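# Press the magnet-marked post's gauge pin fully in

## Task

On the checking fixture, find the post that has the yellow magnet on it. Press that post's gauge pin in as far as it will go and keep it there for about one second; it may spring back out afterwards. Do not push any of the other three pins, and do not move the magnet.

## Robot and tools

Robot: two UR20 arms, left_arm and right_arm, each ending in a Robotiq 2F-85 two-finger gripper with a wrist camera. The cameras are cam_left_wrist and cam_right_wrist, both 896x504.

Frames. The scene frame has its origin at table-top height, midway between the arms' nominal bases. +z points up, +x points out over the table, and left_arm sits on the +y side; these names do not match image left and right. The calibrated bases are left_arm at (+0.060, +0.928, 0) m and right_arm at (-0.064, -0.817, 0) m, each turned only slightly about z. Each arm reports its hand pose, velocities and Hand target in its own base frame. Motion offsets run along the axes of that arm's current Hand target. On the gripper, the fingers point along +z and open and close along y. A camera block sticks out roughly 10 cm toward +x and turns with the hand. end_effector_position is the point between the closed pads; closed fingertips reach about 19 mm beyond it.

execute_actions(actions, cameras). actions is a list of actions. Each action is a table of at most 15 rows, one row per 1/30 s step, and a short table repeats its last row until 15 steps are filled. Every row is one flat list of 18 numbers in [-1, 1] covering both arms: left dx, dy, dz, rx, ry, rz, gripper position, force_limit, speed, then the same nine for the right arm. The six pose numbers are an offset, not a pose. They are measured from that arm's Hand target as it stood when the action began, and every row is counted from that same start. Scale: 1.0 equals 0.6 m or 180 degrees, and rx, ry, rz together form one rotation vector. Because each new action starts from the updated Hand target, repeating an offset moves the hand further. All six pose numbers at 0 re-request the current Hand target. Gripper position: +1 is fully open (85 mm), about -0.8 is where the pads touch, and -1 closes until blocked. force_limit and speed, both from -1 to +1, set grip strength and closing rate (about 20, 85 and 150 mm/s at -1, 0 and +1). To leave a gripper unchanged, resend the same three numbers, since 0 is a real command. An empty actions list just returns state and images. cameras picks which images come back: [] for none, null or left out for all.

move(target, speed, blend, stop_force, zero, blocking, cameras). target is either one 18-number row, as above, or a list of up to 15 such rows. Every row is an offset from the same starting Hand targets, not from the row before it. speed is the path top speed in m/s, from 0.002 to 4.2 (default 0.25), and it can be one number or one per target. blend is a corner-rounding distance in m for lists. stop_force, from 6 to 120 N and shared by both arms, ends an arm's path once its wrist sensor feels that much push against the direction of travel. That arm then backs off slightly and holds, though it still presses somewhat. zero (default true) re-zeros the sensor of each moving arm before the move. blocking=false returns early but cannot be combined with stop_force. The move result adds a "move:" line that gives how it ended (done, off_target, moving, held, fault) and which limits acted: paced means the sent pose was clipped, held means steps were withheld. Paths do not avoid obstacles or the other arm. Do not use stop_force to leave a surface you are pressing, and do not rely on it while the gripper rotates.

wait(seconds 0 to 10) lets time pass while each arm holds its last command. stop brakes a running move. zoom_image(camera, region=[x0, y0, x1, y1] in pixels, at most 504 by 504) gives a closer view of the latest image. zero_wrist_force(arm) tares that arm's force sensor. read_manual gives licence texts only. finished_scene(scene) ends the current scene with its number, so call it only once the pin has been held in.

Reading results. Hand target is the last commanded pose after clipping. The gripper often stops a little short of it, and the next command re-requests it. Commanded orientation is clipped to within 32 degrees of the current one on every step. object_status: 0 moving, 1 blocked while opening, 2 blocked while closing (gripping), 3 reached the request or pads met. position_measured is in counts: 3 fully open, about 78 = 60 mm, 130 = 40 mm, 180 = 20 mm, 230 pads together. Wrist force and torque are given along the end effector's own axes, and a third line shows the largest force since the last reading. A press reads as force from the surface into the arm. "within noise" on Joint velocities means the arm is still. Joint torques include the arm's own weight.

Cautions. The arms are stiff, so commanding even slightly beyond firm contact can trigger a fault: roughly 150 N of outside force, or a joint reaching its torque limit (wrist joints 98.4 N m). A fault freezes the arm for 10 s. For the pin, approach slowly with a modest stop_force, push only as far as the pin travels, hold about a second with wait, then command back out. Keep clear of the magnet and the neighbouring pins. Do not let the arms touch or grip each other, do not route paths close to an arm's own base, and do not let anything fall off the table. Holding a stretched or blocked pose heats the motors; a MOTOR HOT line warns of this, and reaching 85 °C brakes that arm for 30 s or longer.

Each tool is called after "Emit:" in YAML: its name, and indented under it one key for each argument.

## Session

Emit:
execute_actions:
  actions: []

Scene clock: 0.00 s.
left_arm: end_effector_position=(+1.6020, +0.5513, +0.3701) position_measured=3 object_status=3 end_effector_quat_wxyz=(-0.049, +0.940, +0.190, +0.279) | right_arm: end_effector_position=(+0.4481, +0.4679, +0.3319) position_measured=3 object_status=3 end_effector_quat_wxyz=(-0.272, +0.502, +0.649, +0.503)
Joint positions: left_arm=[0.193 -0.686 0.985 -2.439 -1.472 -3.319] | right_arm=[4.007 -1.969 -2.772 1.193 2.076 2.519]
Joint velocities: within noise
Joint torques (N m): no reading
Motor temperatures (°C): left_arm=[24 35 26 38 34 34] | right_arm=[28 35 36 37 34 38]
Wrist force (N): no reading
Wrist torque (N m): no reading
Wrist force, peak (N): no reading
Hand target: left_arm +1.6020, +0.5513, +0.3701; -0.049, +0.940, +0.190, +0.279 | right_arm +0.4481, +0.4679, +0.3319; -0.272, +0.502, +0.649, +0.503
Tool commands: left_gripper/position=+1.0 left_gripper/force_limit=+1.0 left_gripper/speed=+1.0 right_gripper/position=+1.0 right_gripper/force_limit=+1.0 right_gripper/speed=+1.0
camera_calibration:
cam_left_wrist: T_world_to_cam=[[0.280319, -0.958405, -0.0536817, 0.116011], [-0.933413, -0.259108, -0.248199, 1.75322], [0.223966, 0.119682, -0.967221, 0.0591923], [0, 0, 0, 1]] pos_world=[1.5907, 0.558373, 0.498626]
cam_right_wrist: T_world_to_cam=[[0.956613, -0.13676, 0.257272, -0.433465], [0.120637, -0.61784, -0.776995, 0.502422], [0.265214, 0.774319, -0.574535, -0.162484], [0, 0, 0, 1]] pos_world=[0.39714, 0.37695, 0.408545]

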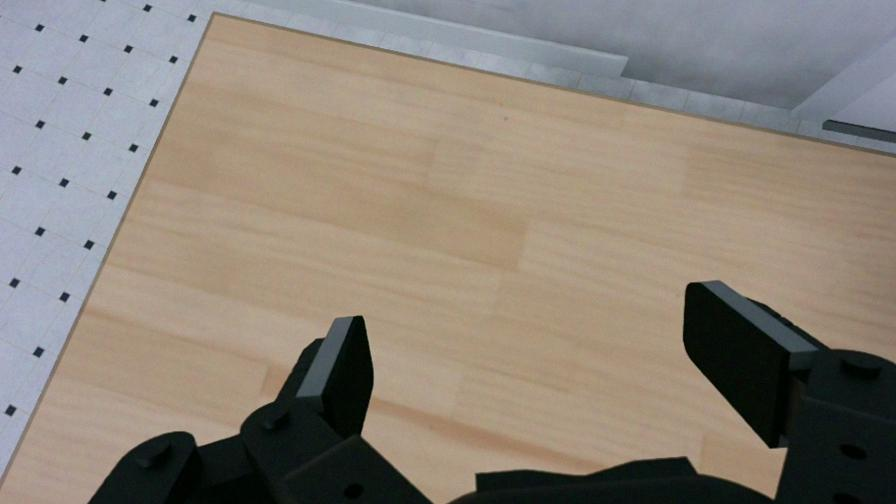

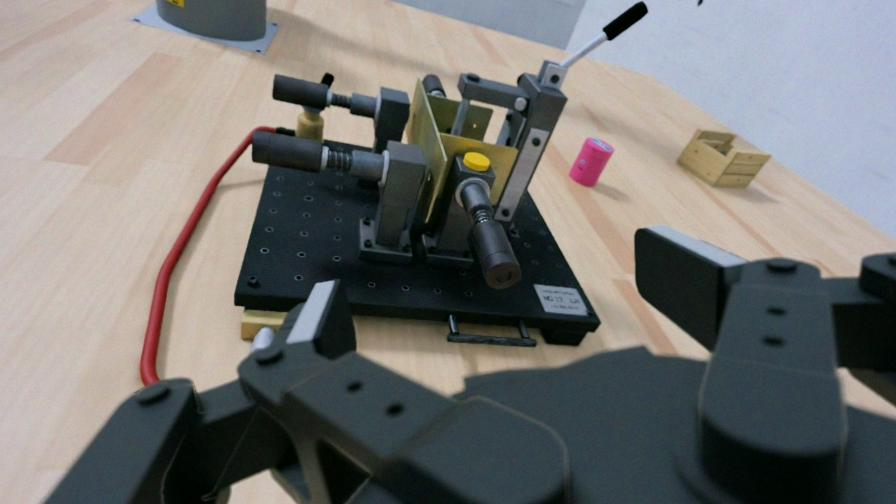

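Emit:
move:
  target: [0,0,0,0,0,0,1,1,1,-0.2083,0.0738,0.345,0.0545,0.0413,0.1127,-0.85,-1,0]
  speed: 0.3
  cameras: ["cam_right_wrist"]

Emit:
zoom_image:
  camera: "cam_right_wrist"
  region: [300, 50, 700, 420]

Scene clock: 3.17 s.
left_arm: end_effector_position=(+1.6020, +0.5513, +0.3701) position_measured=3 object_status=3 end_effector_quat_wxyz=(-0.049, +0.940, +0.190, +0.279) | right_arm: end_effector_position=(+0.5639, +0.6117, +0.1698) position_measured=232 object_status=3 end_effector_quat_wxyz=(-0.439, +0.550, +0.572, +0.421) end_effector_velocity=(+0.001, +0.001, -0.003) end_effector_angular_velocity=(-0.001, +0.002, +0.001)
Joint positions: left_arm=[0.193 -0.686 0.985 -2.439 -1.472 -3.319] | right_arm=[3.92 -2.374 -2.431 1.283 2.366 2.865]
Joint velocities: left_arm=[within noise] | right_arm=[0 -0.005 0.003 0.001 0.001 0.001]
Joint torques (N m): left_arm=[-0.44 -274.35 -103.21 -11.52 0.3 -0.77] | right_arm=[-18.32 137.24 19.89 13.58 7.88 5.47]
Motor temperatures (°C): left_arm=[24 35 26 38 34 34] | right_arm=[28 35 36 37 34 38]
Wrist force (N): left_arm=[0.1 -0.1 -0.3] | right_arm=[-0.6 0.1 -0.5]
Wrist torque (N m): left_arm=[-0.02 -0.03 -0.01] | right_arm=[0.13 0.30 -0.30]
Wrist force, peak (N): left_arm=[0.6 -0.4 -0.5] | right_arm=[-2.8 2.6 1.8]
Hand target: left_arm +1.6020, +0.5513, +0.3701; -0.049, +0.940, +0.190, +0.279 | right_arm +0.5640, +0.6118, +0.1697; -0.439, +0.550, +0.572, +0.421
Off the commanded pose: left_arm 0.000 m, 0 deg | right_arm 0.000 m, 0 deg.
move: done
camera_calibration:
cam_right_wrist: T_world_to_cam=[[0.987528, -0.0712652, -0.140388, -0.472815], [-0.156797, -0.525725, -0.836079, 0.561472], [-0.0142221, 0.847664, -0.530343, -0.292435], [0, 0, 0, 1]] pos_world=[0.550797, 0.509372, 0.247967]
Images, in order (width x height): cam_right_wrist 896x504.

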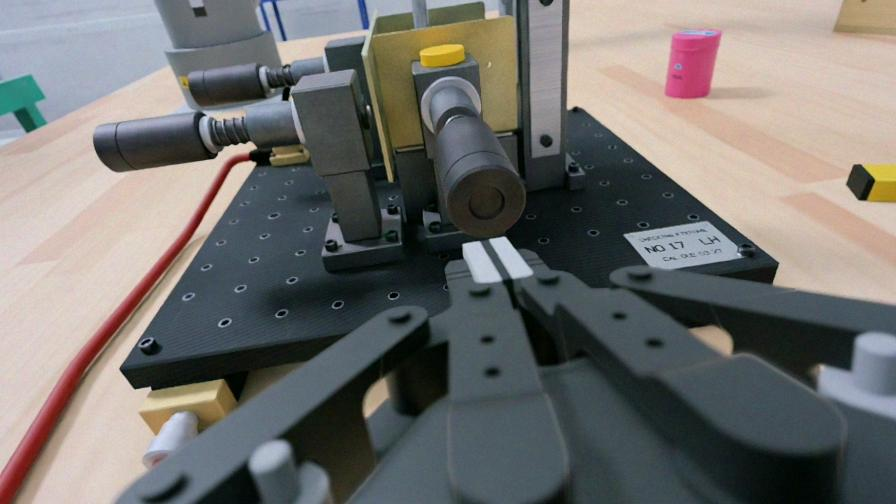

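Scaled by 1.260 from the camera's 896x504 image, which has a finer 1280x720 frame.

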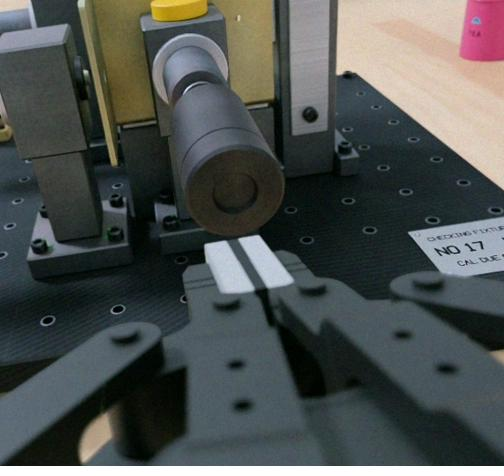

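Emit:
move:
  target:
    - [0,0,0,0,0,0,1,1,1,0.002,0.0153,0.0953,0,0,0,-0.85,-1,0]
    - [0,0,0,0,0,0,1,1,1,0.0215,0.0162,0.1683,0,0,0,-0.85,-1,0]
  speed: [0.15, 0.02]
  stop_force: 60
  cameras: ["cam_right_wrist"]

Emit:
zoom_image:
  camera: "cam_right_wrist"
  region: [300, 50, 700, 420]

Scene clock: 5.70 s.
left_arm: end_effector_position=(+1.6020, +0.5513, +0.3701) position_measured=3 object_status=3 end_effector_quat_wxyz=(-0.049, +0.940, +0.190, +0.279) | right_arm: end_effector_position=(+0.5697, +0.6792, +0.1561) position_measured=232 object_status=3 end_effector_quat_wxyz=(-0.439, +0.549, +0.572, +0.421)
Joint positions: left_arm=[0.193 -0.686 0.985 -2.439 -1.472 -3.319] | right_arm=[3.986 -2.395 -2.367 1.263 2.306 2.897]
Joint velocities: within noise
Joint torques (N m): left_arm=[-0.54 -275.37 -105.87 -11.98 1.2 -0.65] | right_arm=[12.16 164.92 14.24 7.74 0.49 -0.26]
Motor temperatures (°C): left_arm=[24 35 26 38 34 34] | right_arm=[28 35 36 37 34 38]
Wrist force (N): left_arm=[0.2 0.2 -0.3] | right_arm=[-2.5 -0.4 -10.9]
Wrist torque (N m): left_arm=[0.03 -0.04 -0.01] | right_arm=[0.07 0.29 -0.18]
Wrist force, peak (N): left_arm=[0.6 -0.2 -0.4] | right_arm=[-19.9 -1.4 -147.1]
Hand target: left_arm +1.6020, +0.5513, +0.3701; -0.049, +0.940, +0.190, +0.279 | right_arm +0.5697, +0.6792, +0.1561; -0.439, +0.549, +0.572, +0.421 (not the last commanded pose)
Tool commands: left_gripper/position=+1.0 left_gripper/force_limit=+1.0 left_gripper/speed=+1.0 right_gripper/position=-0.85098 right_gripper/force_limit=-1.0 right_gripper/speed=+0.003922
Off the commanded pose: left_arm 0.000 m, 0 deg | right_arm 0.034 m, 0 deg.
FORCE FAULT: contact force on the right arm reached its limit, and that arm stopped. The contact can be on any part of that arm, not only on its tool. That arm's remaining commands of this call were not run. That arm is still stopped at the end of this call. That arm stays stopped for about 10 more seconds. Until then a move that you send moves the other arm only, and its call returns only when the move has ended. Once the stop has ended, the next robot result says so. If the stop ends while you think or write, that arm runs what you send next, counted from a new Hand target: where the arm stands when the stop ends. While its stop runs, that arm takes no new command, but its gripper still runs the gripper command that each later call begins with. Until it ends, the stop uses up actions while you think or wait. An arm that is not stopped still takes commands.
move: fault (right_arm); path passed 1 of 2 targets
camera_calibration:
cam_right_wrist: T_world_to_cam=[[0.98765, -0.0697195, -0.140311, -0.476739], [-0.155915, -0.525594, -0.836326, 0.58587], [-0.0154383, 0.847874, -0.529973, -0.356282], [0, 0, 0, 1]] pos_world=[0.556697, 0.576774, 0.234267]
Images, in order (width x height): cam_right_wrist 896x504.

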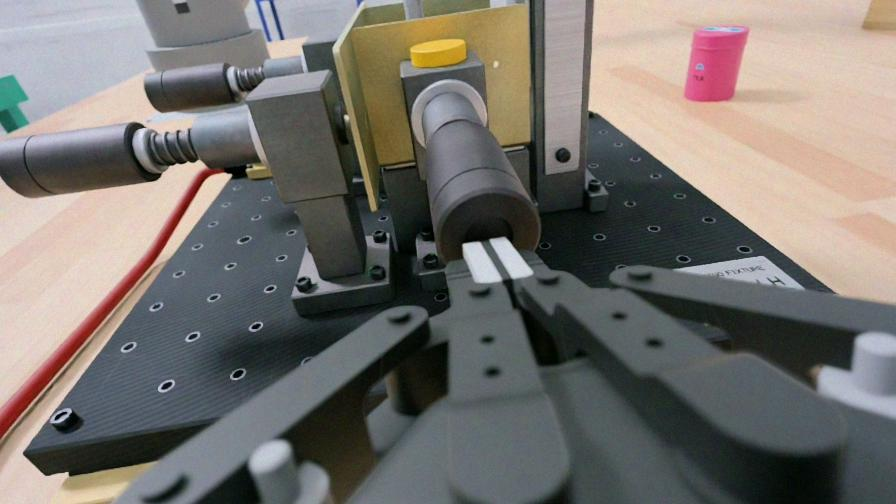

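Scaled by 1.260 from the camera's 896x504 image, which has a finer 1280x720 frame.

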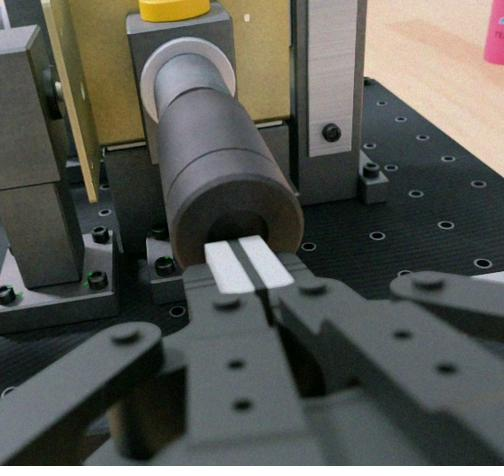

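Emit:
wait:
  seconds: 9
  cameras: []

Scene clock: 15.33 s.
left_arm: end_effector_position=(+1.6020, +0.5513, +0.3701) position_measured=3 object_status=3 end_effector_quat_wxyz=(-0.049, +0.940, +0.190, +0.279) | right_arm: end_effector_position=(+0.5697, +0.6792, +0.1561) position_measured=232 object_status=3 end_effector_quat_wxyz=(-0.439, +0.549, +0.572, +0.421)
Joint positions: left_arm=[0.193 -0.686 0.985 -2.439 -1.472 -3.319] | right_arm=[3.986 -2.395 -2.367 1.263 2.306 2.897]
Joint velocities: within noise
Joint torques (N m): left_arm=[5.17 -276.63 -104.87 -11.41 0.83 -0.95] | right_arm=[6.59 162.07 12.09 7.42 0.55 -0.17]
Motor temperatures (°C): left_arm=[24 35 26 38 34 34] | right_arm=[28 35 36 37 34 38]
Wrist force (N): left_arm=[0.4 -0.2 -0.5] | right_arm=[-2.4 -0.3 -11.0]
Wrist torque (N m): left_arm=[-0.03 -0.08 -0.01] | right_arm=[0.08 0.28 -0.18]
Wrist force, peak (N): left_arm=[0.6 -0.2 -0.5] | right_arm=[-2.8 -0.2 -11.5]
Hand target: left_arm +1.6020, +0.5513, +0.3701; -0.049, +0.940, +0.190, +0.279 | right_arm +0.5697, +0.6792, +0.1561; -0.439, +0.549, +0.572, +0.421 (not the last commanded pose)
Tool commands: left_gripper/position=+1.0 left_gripper/force_limit=+1.0 left_gripper/speed=+1.0 right_gripper/position=-0.85098 right_gripper/force_limit=-1.0 right_gripper/speed=+0.003922
Off the commanded pose: left_arm 0.000 m, 0 deg | right_arm 0.034 m, 0 deg.
FORCE FAULT, CONTINUED: the right arm was still stopped when this call began, by the force fault that an earlier result reported. Since the last result the stop counts as 19 of the actions that you can send in this scene. That arm is still stopped at the end of this call. That arm stays stopped for about 1 more second. If the stop ends while you think or write, that arm runs what you send next, counted from a new Hand target: where the arm stands when the stop ends. While its stop runs, that arm takes no new command, but its gripper still runs the gripper command that each later call begins with.
wait: 9.00 s; at rest from the start
No camera images: "cameras" was empty.

Emit:
wait:
  seconds: 0.8
  cameras: []

Emit:
move:
  target: [0,0,0,0,0,0,1,1,1,0.0108,0.0006,0.0403,0,0,0,-0.85,-1,0]
  speed: 0.006
  stop_force: 50
  cameras: ["cam_right_wrist"]

Scene clock: 16.47 s.
left_arm: end_effector_position=(+1.6020, +0.5513, +0.3701) position_measured=3 object_status=3 end_effector_quat_wxyz=(-0.049, +0.940, +0.190, +0.279) | right_arm: end_effector_position=(+0.5697, +0.6792, +0.1561) position_measured=232 object_status=3 end_effector_quat_wxyz=(-0.439, +0.549, +0.572, +0.421)
Joint positions: left_arm=[0.193 -0.686 0.985 -2.439 -1.472 -3.319] | right_arm=[3.986 -2.395 -2.367 1.263 2.306 2.897]
Joint velocities: within noise
Joint torques (N m): left_arm=[-2.54 -271.74 -101.27 -11.68 1.33 -1.15] | right_arm=[0.73 163.13 6.95 8.16 1.79 -1.2]
Motor temperatures (°C): left_arm=[24 35 26 38 34 34] | right_arm=[28 35 36 37 34 38]
Wrist force (N): left_arm=[0.3 0.1 -0.1] | right_arm=[-2.7 0.0 -11.1]
Wrist torque (N m): left_arm=[0.01 -0.06 -0.01] | right_arm=[0.14 0.34 -0.18]
Wrist force, peak (N): left_arm=[0.5 -0.2 -0.4] | right_arm=[-2.4 0.1 -11.4]
Hand target: left_arm +1.6020, +0.5513, +0.3701; -0.049, +0.940, +0.190, +0.279 | right_arm +0.5697, +0.6792, +0.1561; -0.439, +0.549, +0.572, +0.421 (not the last commanded pose)
Tool commands: left_gripper/position=+1.0 left_gripper/force_limit=+1.0 left_gripper/speed=+1.0 right_gripper/position=-0.85098 right_gripper/force_limit=-1.0 right_gripper/speed=+0.003922
Off the commanded pose: left_arm 0.000 m, 0 deg | right_arm 0.034 m, 0 deg.
FORCE FAULT, CONTINUED: the right arm's stop, for the force fault that an earlier result reported, is over. During its stop the right arm's controller moved it back a little. That arm's target is now where it stood when the stop ended, not its last command. That arm accepts commands again.
wait: 0.80 s; at rest from the start
No camera images: "cameras" was empty.

Scene clock: 17.87 s.
left_arm: end_effector_position=(+1.6020, +0.5513, +0.3701) position_measured=3 object_status=3 end_effector_quat_wxyz=(-0.049, +0.940, +0.190, +0.279) | right_arm: end_effector_position=(+0.5696, +0.6811, +0.1561) position_measured=232 object_status=3 end_effector_quat_wxyz=(-0.439, +0.550, +0.572, +0.421)
Joint positions: left_arm=[0.193 -0.686 0.985 -2.439 -1.472 -3.319] | right_arm=[3.989 -2.395 -2.366 1.263 2.304 2.898]
Joint velocities: within noise
Joint torques (N m): left_arm=[2.46 -274.57 -105.82 -12.06 0.57 -0.92] | right_arm=[20.45 170.3 23.61 3.76 6.85 -6.71]
Motor temperatures (°C): left_arm=[24 35 26 38 34 34] | right_arm=[28 35 36 37 34 38]
Wrist force (N): left_arm=[0.2 -0.1 -0.2] | right_arm=[-11.7 -0.4 -70.2]
Wrist torque (N m): left_arm=[-0.03 -0.04 0.00] | right_arm=[0.03 0.56 -0.15]
Wrist force, peak (N): left_arm=[0.6 0.1 -0.4] | right_arm=[-15.3 -0.2 -90.1]
Hand target: left_arm +1.6020, +0.5513, +0.3701; -0.049, +0.940, +0.190, +0.279 | right_arm +0.5696, +0.6811, +0.1561; -0.439, +0.550, +0.572, +0.421 (not the last commanded pose)
Off the commanded pose: left_arm 0.000 m, 0 deg | right_arm 0.023 m, 0 deg.
move: contact (right_arm)
camera_calibration:
cam_right_wrist: T_world_to_cam=[[0.987648, -0.0697259, -0.140321, -0.476494], [-0.155927, -0.525593, -0.836325, 0.586911], [-0.015438, 0.847874, -0.529973, -0.357979], [0, 0, 0, 1]] pos_world=[0.556597, 0.578774, 0.234267]
Images, in order (width x height): cam_right_wrist 896x504.

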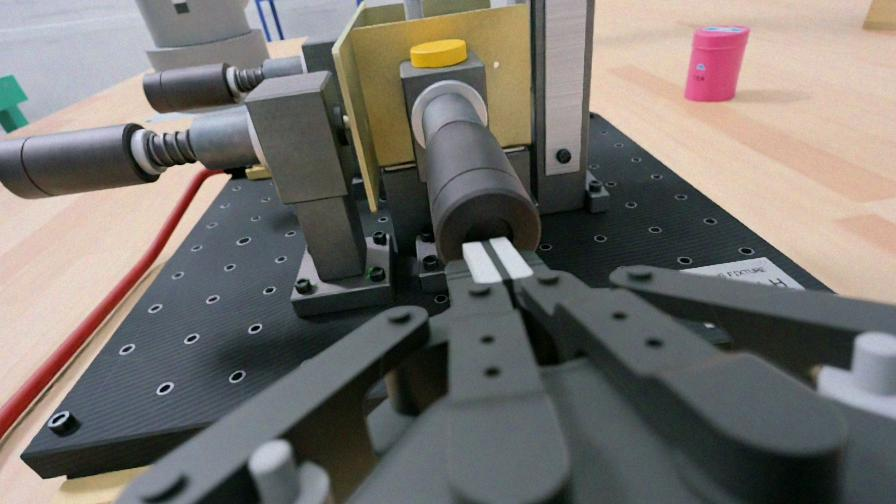

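Emit:
zoom_image:
  camera: "cam_right_wrist"
  region: [390, 60, 590, 270]

Scaled by 2.400 from the camera's 896x504 image, which has a finer 1280x720 frame.

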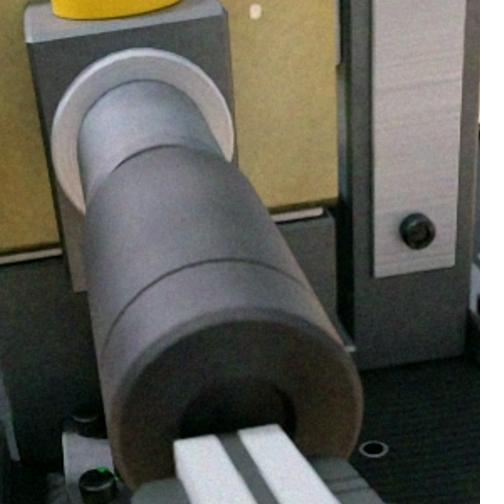

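Emit:
wait:
  seconds: 1.1
  cameras: ["cam_right_wrist"]

Scene clock: 20.60 s.
left_arm: end_effector_position=(+1.6020, +0.5513, +0.3701) position_measured=3 object_status=3 end_effector_quat_wxyz=(-0.049, +0.940, +0.190, +0.279) | right_arm: end_effector_position=(+0.5696, +0.6811, +0.1561) position_measured=232 object_status=3 end_effector_quat_wxyz=(-0.439, +0.550, +0.572, +0.421)
Joint positions: left_arm=[0.193 -0.686 0.985 -2.439 -1.472 -3.319] | right_arm=[3.989 -2.395 -2.366 1.263 2.304 2.898]
Joint velocities: within noise
Joint torques (N m): left_arm=[-0.32 -273.84 -105.3 -12.08 0.9 -1.01] | right_arm=[21.61 163.64 24.82 5.14 7.25 -7.88]
Motor temperatures (°C): left_arm=[24 35 26 38 34 34] | right_arm=[28 35 36 37 34 38]
Wrist force (N): left_arm=[0.2 -0.3 -0.5] | right_arm=[-10.8 -0.3 -67.0]
Wrist torque (N m): left_arm=[-0.06 -0.05 -0.01] | right_arm=[0.00 0.60 -0.15]
Wrist force, peak (N): left_arm=[0.4 -0.2 -0.6] | right_arm=[-11.8 -0.7 -70.1]
Hand target: left_arm +1.6020, +0.5513, +0.3701; -0.049, +0.940, +0.190, +0.279 | right_arm +0.5696, +0.6811, +0.1561; -0.439, +0.550, +0.572, +0.421 (not the last commanded pose)
Tool commands: left_gripper/position=+1.0 left_gripper/force_limit=+1.0 left_gripper/speed=+1.0 right_gripper/position=-0.85 right_gripper/force_limit=-1.0 right_gripper/speed=+0.0
Off the commanded pose: left_arm 0.000 m, 0 deg | right_arm 0.023 m, 0 deg.
wait: 1.10 s; at rest from the start
camera_calibration:
cam_right_wrist: T_world_to_cam=[[0.987648, -0.0697259, -0.140321, -0.476494], [-0.155927, -0.525593, -0.836325, 0.586911], [-0.015438, 0.847874, -0.529973, -0.357979], [0, 0, 0, 1]] pos_world=[0.556597, 0.578774, 0.234267]
Images, in order (width x height): cam_right_wrist 896x504.

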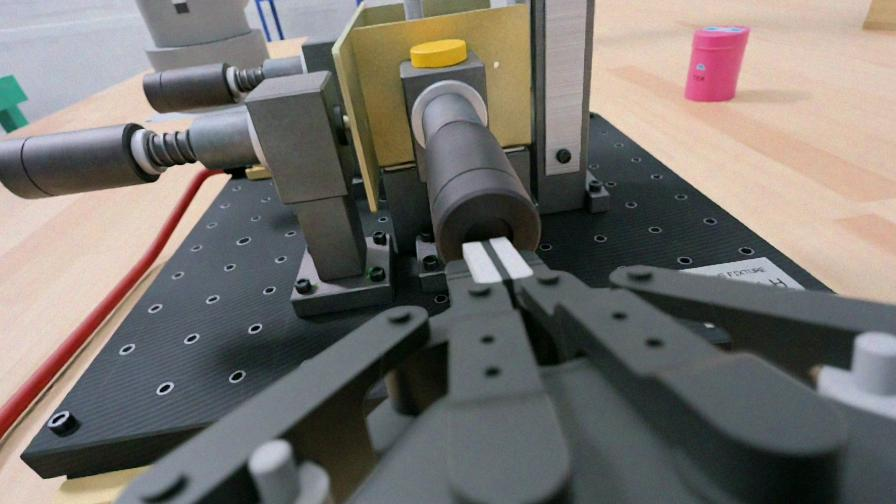

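Emit:
move:
  target: [0,0,0,0,0,0,1,1,1,-0.0108,-0.0006,-0.0403,0,0,0,-0.85,-1,0]
  speed: 0.05
  cameras: ["cam_right_wrist"]

Emit:
zoom_image:
  camera: "cam_right_wrist"
  region: [390, 60, 590, 270]

Scene clock: 23.33 s.
left_arm: end_effector_position=(+1.6020, +0.5513, +0.3701) position_measured=3 object_status=3 end_effector_quat_wxyz=(-0.049, +0.940, +0.190, +0.279) | right_arm: end_effector_position=(+0.5703, +0.6562, +0.1561) position_measured=232 object_status=3 end_effector_quat_wxyz=(-0.439, +0.550, +0.572, +0.421)
Joint positions: left_arm=[0.193 -0.686 0.985 -2.439 -1.472 -3.319] | right_arm=[3.962 -2.395 -2.385 1.273 2.329 2.885]
Joint velocities: within noise
Joint torques (N m): left_arm=[-0.97 -274.46 -104.69 -12.07 0.68 -1.14] | right_arm=[-14.71 139.65 -13.08 12.57 7.41 -7.32]
Motor temperatures (°C): left_arm=[24 35 26 38 34 34] | right_arm=[28 35 36 37 34 38]
Wrist force (N): left_arm=[0.4 0.0 -0.1] | right_arm=[-0.5 -0.1 -0.1]
Wrist torque (N m): left_arm=[0.00 -0.09 -0.01] | right_arm=[0.15 0.29 -0.21]
Wrist force, peak (N): left_arm=[0.5 -0.1 -0.7] | right_arm=[-11.0 -0.3 -67.7]
Hand target: left_arm +1.6020, +0.5513, +0.3701; -0.049, +0.940, +0.190, +0.279 | right_arm +0.5703, +0.6561, +0.1561; -0.439, +0.550, +0.572, +0.421
Off the commanded pose: left_arm 0.000 m, 0 deg | right_arm 0.000 m, 0 deg.
move: done
camera_calibration:
cam_right_wrist: T_world_to_cam=[[0.987648, -0.0697259, -0.140321, -0.478922], [-0.155927, -0.525593, -0.836325, 0.573933], [-0.015438, 0.847874, -0.529973, -0.336856], [0, 0, 0, 1]] pos_world=[0.557297, 0.553874, 0.234267]
Images, in order (width x height): cam_right_wrist 896x504.

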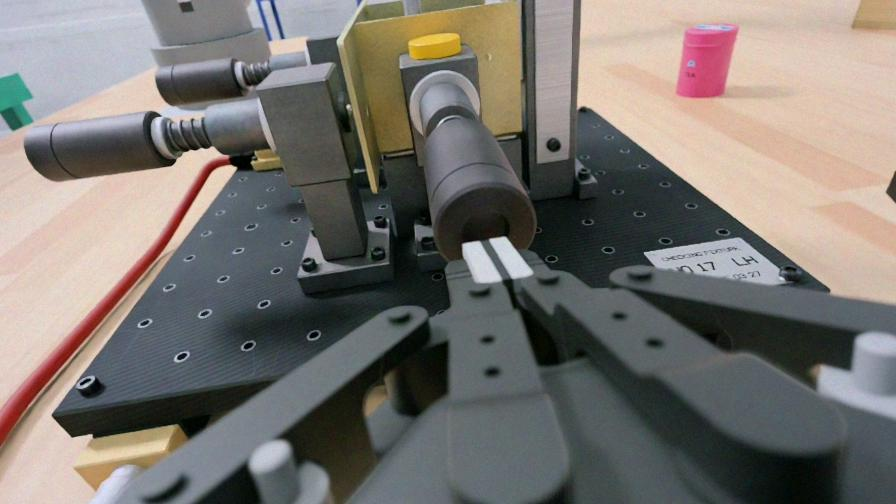

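Scaled by 2.400 from the camera's 896x504 image, which has a finer 1280x720 frame.

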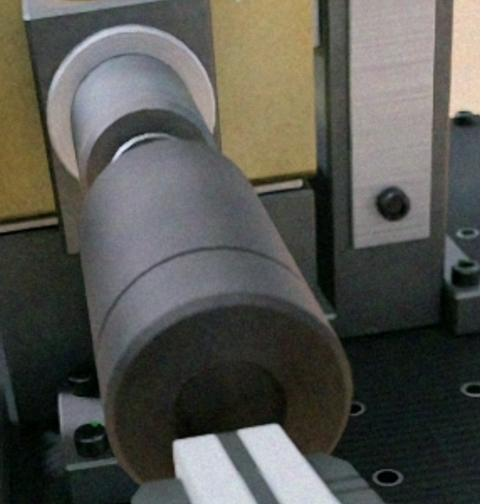

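Emit:
finished_scene:
  scene: 2

The scene is finished: the task was done.


## Next scene

The same job, from a new start.

Emit:
execute_actions:
  actions: []

Scene clock: 0.00 s.
left_arm: end_effector_position=(+0.3071, -0.4220, +0.1602) position_measured=3 object_status=3 end_effector_quat_wxyz=(+0.066, +0.956, -0.074, +0.275) | right_arm: end_effector_position=(+0.4900, -0.3027, +0.2369) position_measured=3 object_status=3 end_effector_quat_wxyz=(+0.548, -0.467, -0.511, -0.471)
Joint positions: left_arm=[-1.763 -1.739 2.857 -2.766 -1.003 1.555] | right_arm=[2.511 -2.074 -2.06 -2.212 2.389 -0.015]
Joint velocities: within noise
Joint torques (N m): no reading
Motor temperatures (°C): left_arm=[24 35 26 38 34 33] | right_arm=[28 35 35 36 33 38]
Wrist force (N): no reading
Wrist torque (N m): no reading
Wrist force, peak (N): no reading
Hand target: left_arm +0.3071, -0.4220, +0.1602; +0.066, +0.956, -0.074, +0.275 | right_arm +0.4900, -0.3027, +0.2369; +0.548, -0.467, -0.511, -0.471
Tool commands: left_gripper/position=+1.0 left_gripper/force_limit=+1.0 left_gripper/speed=+1.0 right_gripper/position=+1.0 right_gripper/force_limit=+1.0 right_gripper/speed=+1.0
camera_calibration:
cam_left_wrist: T_world_to_cam=[[-0.285835, -0.958093, 0.0188626, -0.30276], [-0.929607, 0.27245, -0.248197, 0.463413], [0.232657, -0.0884782, -0.968526, 0.172428], [0, 0, 0, 1]] pos_world=[0.304136, -0.401073, 0.28773]
cam_right_wrist: T_world_to_cam=[[0.978979, 0.0562001, -0.196068, -0.399553], [-0.174505, -0.266853, -0.947807, 0.238768], [-0.105588, 0.962097, -0.251436, 0.530477], [0, 0, 0, 1]] pos_world=[0.488832, -0.424199, 0.281347]

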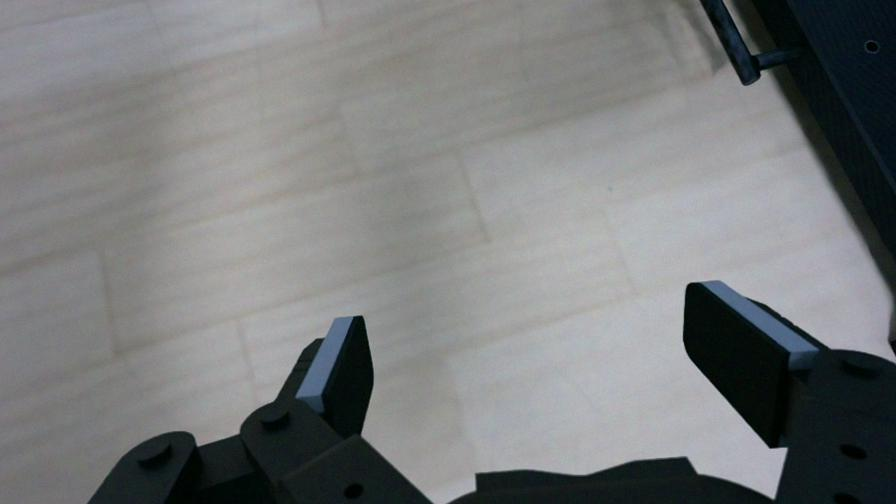

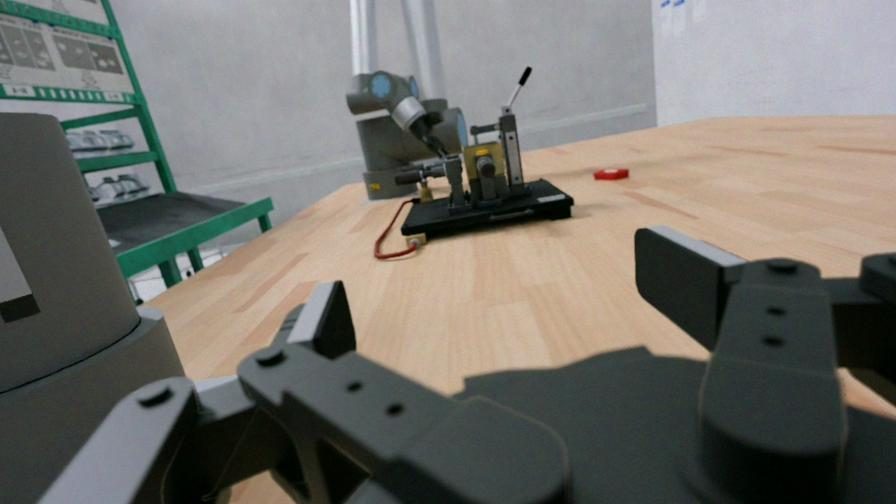

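Emit:
zoom_image:
  camera: "cam_right_wrist"
  region: [370, 60, 600, 260]

Scaled by 2.191 from the camera's 896x504 image, which has a finer 1280x720 frame.

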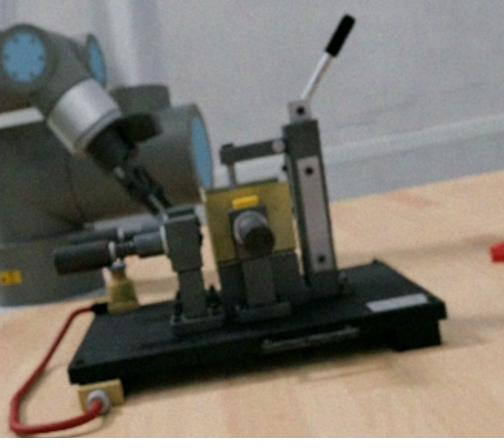

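Emit:
zoom_image:
  camera: "cam_right_wrist"
  region: [440, 120, 580, 240]

Scaled by 3.600 from the camera's 896x504 image, which has a finer 1280x720 frame.

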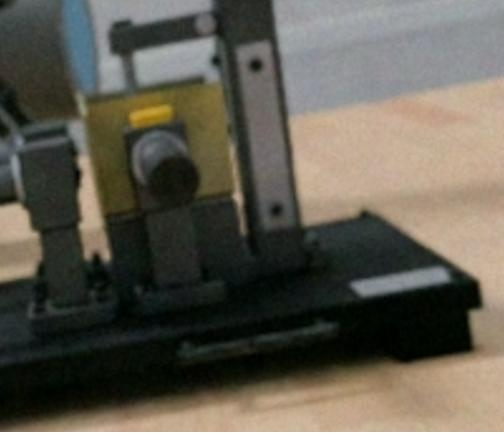

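Emit:
move:
  target: [0,0,0,0,0,0,1,1,1,0.129,0.0925,0.6715,-0.02,-0.29,0,-0.85,-1,0]
  speed: 0.5
  cameras: ["cam_right_wrist"]

Emit:
zoom_image:
  camera: "cam_right_wrist"
  region: [250, 0, 754, 300]

Scene clock: 6.03 s.
left_arm: end_effector_position=(+0.3071, -0.4220, +0.1602) position_measured=3 object_status=3 end_effector_quat_wxyz=(+0.066, +0.956, -0.074, +0.275) | right_arm: end_effector_position=(+0.4993, +0.1006, +0.3297) position_measured=232 object_status=3 end_effector_quat_wxyz=(-0.253, +0.642, +0.685, +0.233)
Joint positions: left_arm=[-1.763 -1.739 2.857 -2.766 -1.003 1.555] | right_arm=[3.311 -1.337 -2.562 -0.733 2.268 1.705]
Joint velocities: within noise
Joint torques (N m): left_arm=[2.32 -9.76 -54.11 -9.34 2.92 -0.74] | right_arm=[18.2 39.66 69.38 15.93 1.31 7.8]
Motor temperatures (°C): left_arm=[24 35 26 38 34 33] | right_arm=[28 35 35 36 33 38]
Wrist force (N): left_arm=[0.0 -0.2 0.1] | right_arm=[-0.7 1.0 2.2]
Wrist torque (N m): left_arm=[-0.03 0.00 0.00] | right_arm=[0.86 0.27 -0.28]
Wrist force, peak (N): left_arm=[0.2 -0.4 -0.4] | right_arm=[4.3 2.1 3.5]
Hand target: left_arm +0.3071, -0.4220, +0.1602; +0.066, +0.956, -0.074, +0.275 | right_arm +0.4993, +0.1006, +0.3297; -0.253, +0.642, +0.685, +0.233
Off the commanded pose: left_arm 0.000 m, 0 deg | right_arm 0.000 m, 0 deg.
move: done
camera_calibration:
cam_right_wrist: T_world_to_cam=[[0.992849, -0.104623, -0.0574937, -0.449634], [-0.118804, -0.913184, -0.389847, 0.289255], [-0.0117152, 0.393889, -0.919083, 0.397253], [0, 0, 0, 1]] pos_world=[0.485437, 0.060627, 0.452023]
Images, in order (width x height): cam_right_wrist 896x504.

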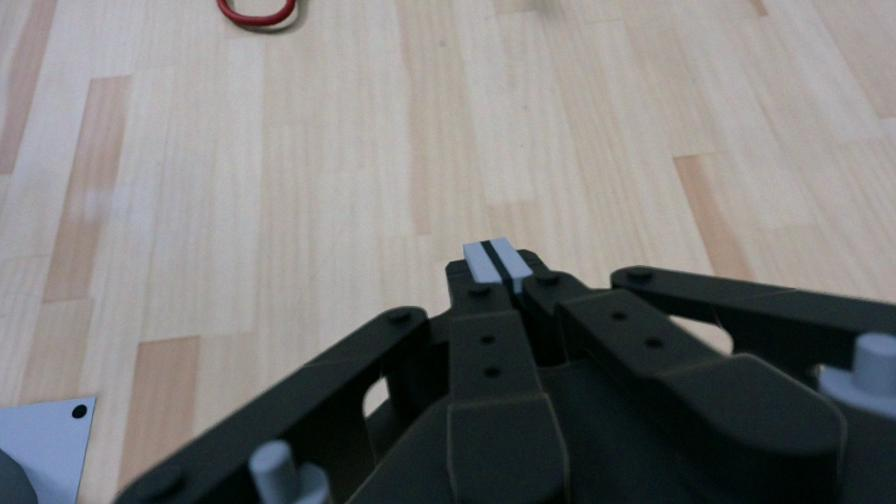

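Scaled by 1.000.

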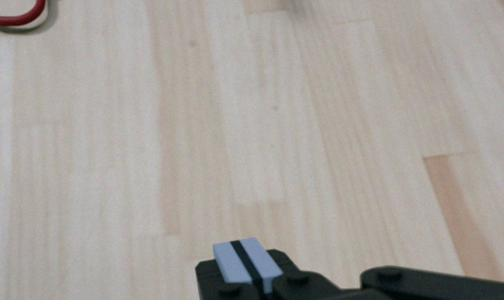

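Emit:
move:
  target: [0,0,0,0,0,0,1,1,1,0.42,0.0448,0.66,-0.0081,0.193,0.0031,-0.85,-1,0]
  speed: 0.4
  cameras: ["cam_right_wrist"]

Emit:
zoom_image:
  camera: "cam_right_wrist"
  region: [300, 50, 700, 350]

Scene clock: 8.80 s.
left_arm: end_effector_position=(+0.3071, -0.4220, +0.1602) position_measured=3 object_status=3 end_effector_quat_wxyz=(+0.066, +0.956, -0.074, +0.275) | right_arm: end_effector_position=(+0.4956, +0.5494, +0.1896) position_measured=232 object_status=3 end_effector_quat_wxyz=(-0.439, +0.550, +0.572, +0.421)
Joint positions: left_arm=[-1.763 -1.739 2.857 -2.766 -1.003 1.555] | right_arm=[3.927 -2.363 -2.562 1.406 2.36 2.867]
Joint velocities: within noise
Joint torques (N m): left_arm=[-0.65 -8.6 -54.76 -9.23 3.15 -1.17] | right_arm=[21.59 119.59 2.26 11.24 -1.96 5.46]
Motor temperatures (°C): left_arm=[24 35 26 38 34 33] | right_arm=[28 35 35 36 33 38]
Wrist force (N): left_arm=[-0.1 -0.1 0.0] | right_arm=[0.5 -0.2 0.9]
Wrist torque (N m): left_arm=[0.00 0.03 0.00] | right_arm=[0.20 -0.03 -0.14]
Wrist force, peak (N): left_arm=[0.4 0.1 -0.4] | right_arm=[-0.3 2.1 5.3]
Hand target: left_arm +0.3071, -0.4220, +0.1602; +0.066, +0.956, -0.074, +0.275 | right_arm +0.4956, +0.5494, +0.1895; -0.439, +0.550, +0.572, +0.421
Off the commanded pose: left_arm 0.000 m, 0 deg | right_arm 0.000 m, 0 deg.
move: done
camera_calibration:
cam_right_wrist: T_world_to_cam=[[0.987604, -0.0709288, -0.140026, -0.407291], [-0.156301, -0.526401, -0.835747, 0.534673], [-0.0144314, 0.847273, -0.530962, -0.229684], [0, 0, 0, 1]] pos_world=[0.482498, 0.447169, 0.267867]
Images, in order (width x height): cam_right_wrist 896x504.

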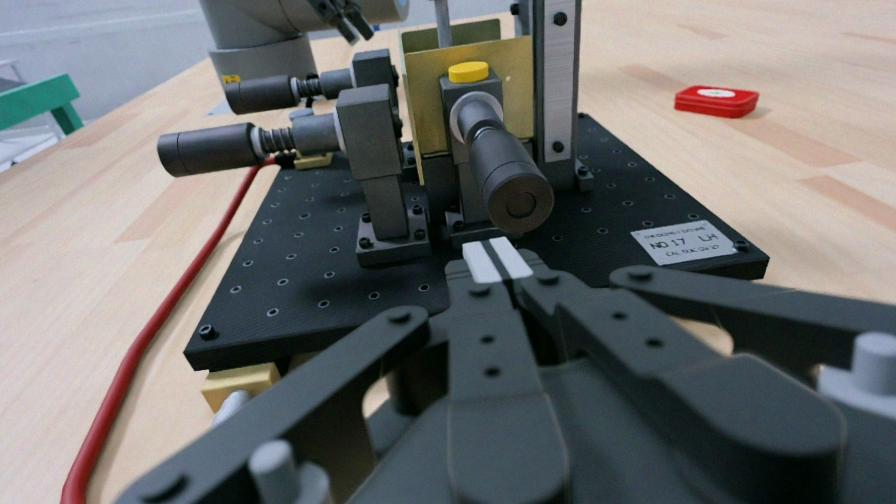

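Scaled by 1.260 from the camera's 896x504 image, which has a finer 1280x720 frame.

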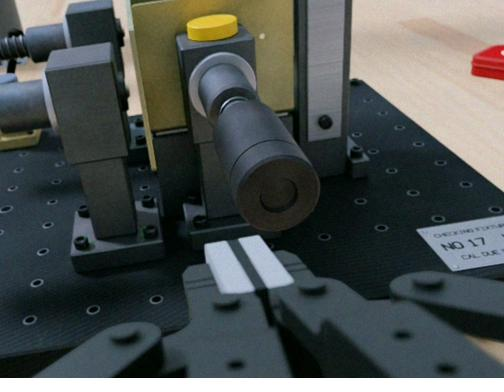

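Emit:
move:
  target:
    - [0,0,0,0,0,0,1,1,1,-0.0282,0.0455,0.1103,0,0,0,-0.85,-1,0]
    - [0,0,0,0,0,0,1,1,1,-0.0178,0.0463,0.1488,0,0,0,-0.85,-1,0]
    - [0,0,0,0,0,0,1,1,1,-0.0045,0.0467,0.199,0,0,0,-0.85,-1,0]
  speed: [0.12, 0.025, 0.006]
  stop_force: 50
  cameras: ["cam_right_wrist"]

Emit:
zoom_image:
  camera: "cam_right_wrist"
  region: [390, 60, 590, 270]

Scene clock: 14.50 s.
left_arm: end_effector_position=(+0.3071, -0.4220, +0.1602) position_measured=3 object_status=3 end_effector_quat_wxyz=(+0.066, +0.956, -0.074, +0.275) | right_arm: end_effector_position=(+0.5195, +0.6490, +0.1559) position_measured=232 object_status=3 end_effector_quat_wxyz=(-0.439, +0.550, +0.572, +0.421)
Joint positions: left_arm=[-1.763 -1.739 2.857 -2.766 -1.003 1.555] | right_arm=[4.017 -2.405 -2.449 1.364 2.276 2.911]
Joint velocities: within noise
Joint torques (N m): left_arm=[-6.45 -17.86 -52.17 -9.51 3.75 -1.45] | right_arm=[18.05 160.64 12.53 5.76 8.03 -5.86]
Motor temperatures (°C): left_arm=[24 35 26 38 34 33] | right_arm=[28 35 35 36 33 38]
Wrist force (N): left_arm=[0.0 -0.1 -0.1] | right_arm=[-11.3 3.1 -56.2]
Wrist torque (N m): left_arm=[-0.02 0.00 0.00] | right_arm=[0.12 0.27 0.00]
Wrist force, peak (N): left_arm=[0.5 0.1 -0.3] | right_arm=[-15.1 3.8 -76.3]
Hand target: left_arm +0.3071, -0.4220, +0.1602; +0.066, +0.956, -0.074, +0.275 | right_arm +0.5195, +0.6490, +0.1559; -0.439, +0.550, +0.572, +0.421 (not the last commanded pose)
Off the commanded pose: left_arm 0.000 m, 0 deg | right_arm 0.016 m, 0 deg.
move: contact (right_arm); path passed 2 of 3 targets
camera_calibration:
cam_right_wrist: T_world_to_cam=[[0.987589, -0.0710578, -0.140066, -0.428363], [-0.156405, -0.526308, -0.835786, 0.562669], [-0.014329, 0.84732, -0.53089, -0.331717], [0, 0, 0, 1]] pos_world=[0.506298, 0.546769, 0.234167]
Images, in order (width x height): cam_right_wrist 896x504.

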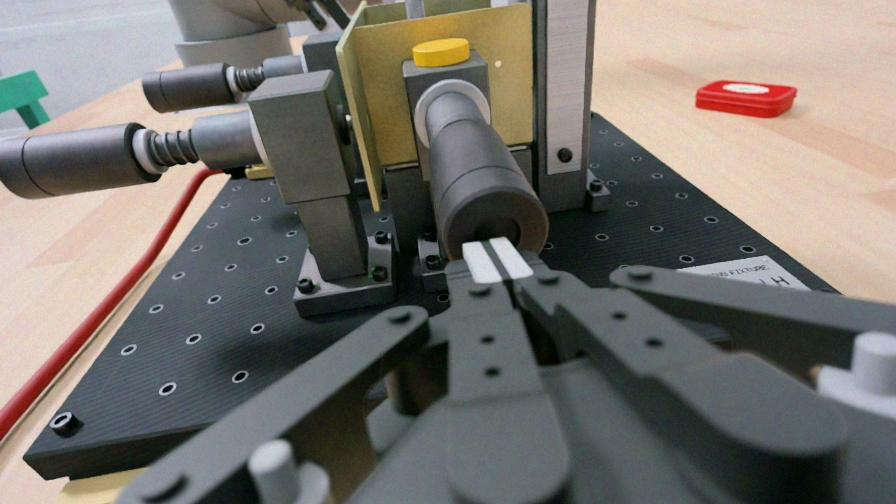

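Scaled by 2.400 from the camera's 896x504 image, which has a finer 1280x720 frame.

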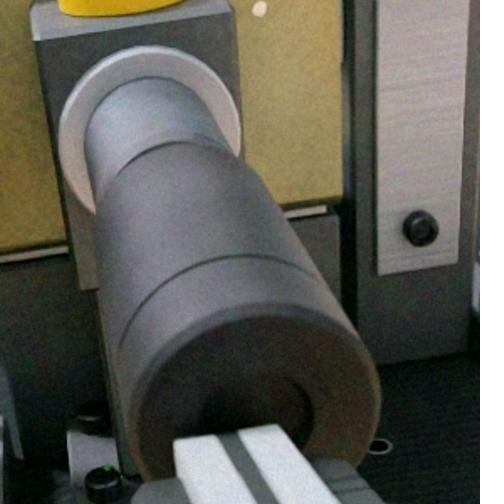

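Emit:
wait:
  seconds: 1.0
  cameras: []

Emit:
finished_scene:
  scene: 3

Scene clock: 15.63 s.
left_arm: end_effector_position=(+0.3071, -0.4220, +0.1602) position_measured=3 object_status=3 end_effector_quat_wxyz=(+0.066, +0.956, -0.074, +0.275) | right_arm: end_effector_position=(+0.5195, +0.6490, +0.1559) position_measured=232 object_status=3 end_effector_quat_wxyz=(-0.439, +0.550, +0.572, +0.421)
Joint positions: left_arm=[-1.763 -1.739 2.857 -2.766 -1.003 1.555] | right_arm=[4.017 -2.405 -2.449 1.364 2.276 2.911]
Joint velocities: within noise
Joint torques (N m): left_arm=[-0.18 -16.28 -55.14 -9 2.81 -1.43] | right_arm=[16.2 152.5 11.27 6.12 8.16 -7.47]
Motor temperatures (°C): left_arm=[24 35 26 38 34 33] | right_arm=[28 35 35 36 33 38]
Wrist force (N): left_arm=[0.0 -0.4 -0.2] | right_arm=[-10.4 3.3 -53.4]
Wrist torque (N m): left_arm=[-0.07 0.01 0.00] | right_arm=[0.14 0.25 0.00]
Wrist force, peak (N): left_arm=[0.0 -0.4 -0.2] | right_arm=[-11.1 3.4 -56.1]
Hand target: left_arm +0.3071, -0.4220, +0.1602; +0.066, +0.956, -0.074, +0.275 | right_arm +0.5195, +0.6490, +0.1559; -0.439, +0.550, +0.572, +0.421 (not the last commanded pose)
Tool commands: left_gripper/position=+1.0 left_gripper/force_limit=+1.0 left_gripper/speed=+1.0 right_gripper/position=-0.85 right_gripper/force_limit=-1.0 right_gripper/speed=+0.0
Off the commanded pose: left_arm 0.000 m, 0 deg | right_arm 0.016 m, 0 deg.
wait: 1.00 s; at rest by 0.03 s
No camera images: "cameras" was empty.

The scene is finished: the task was done.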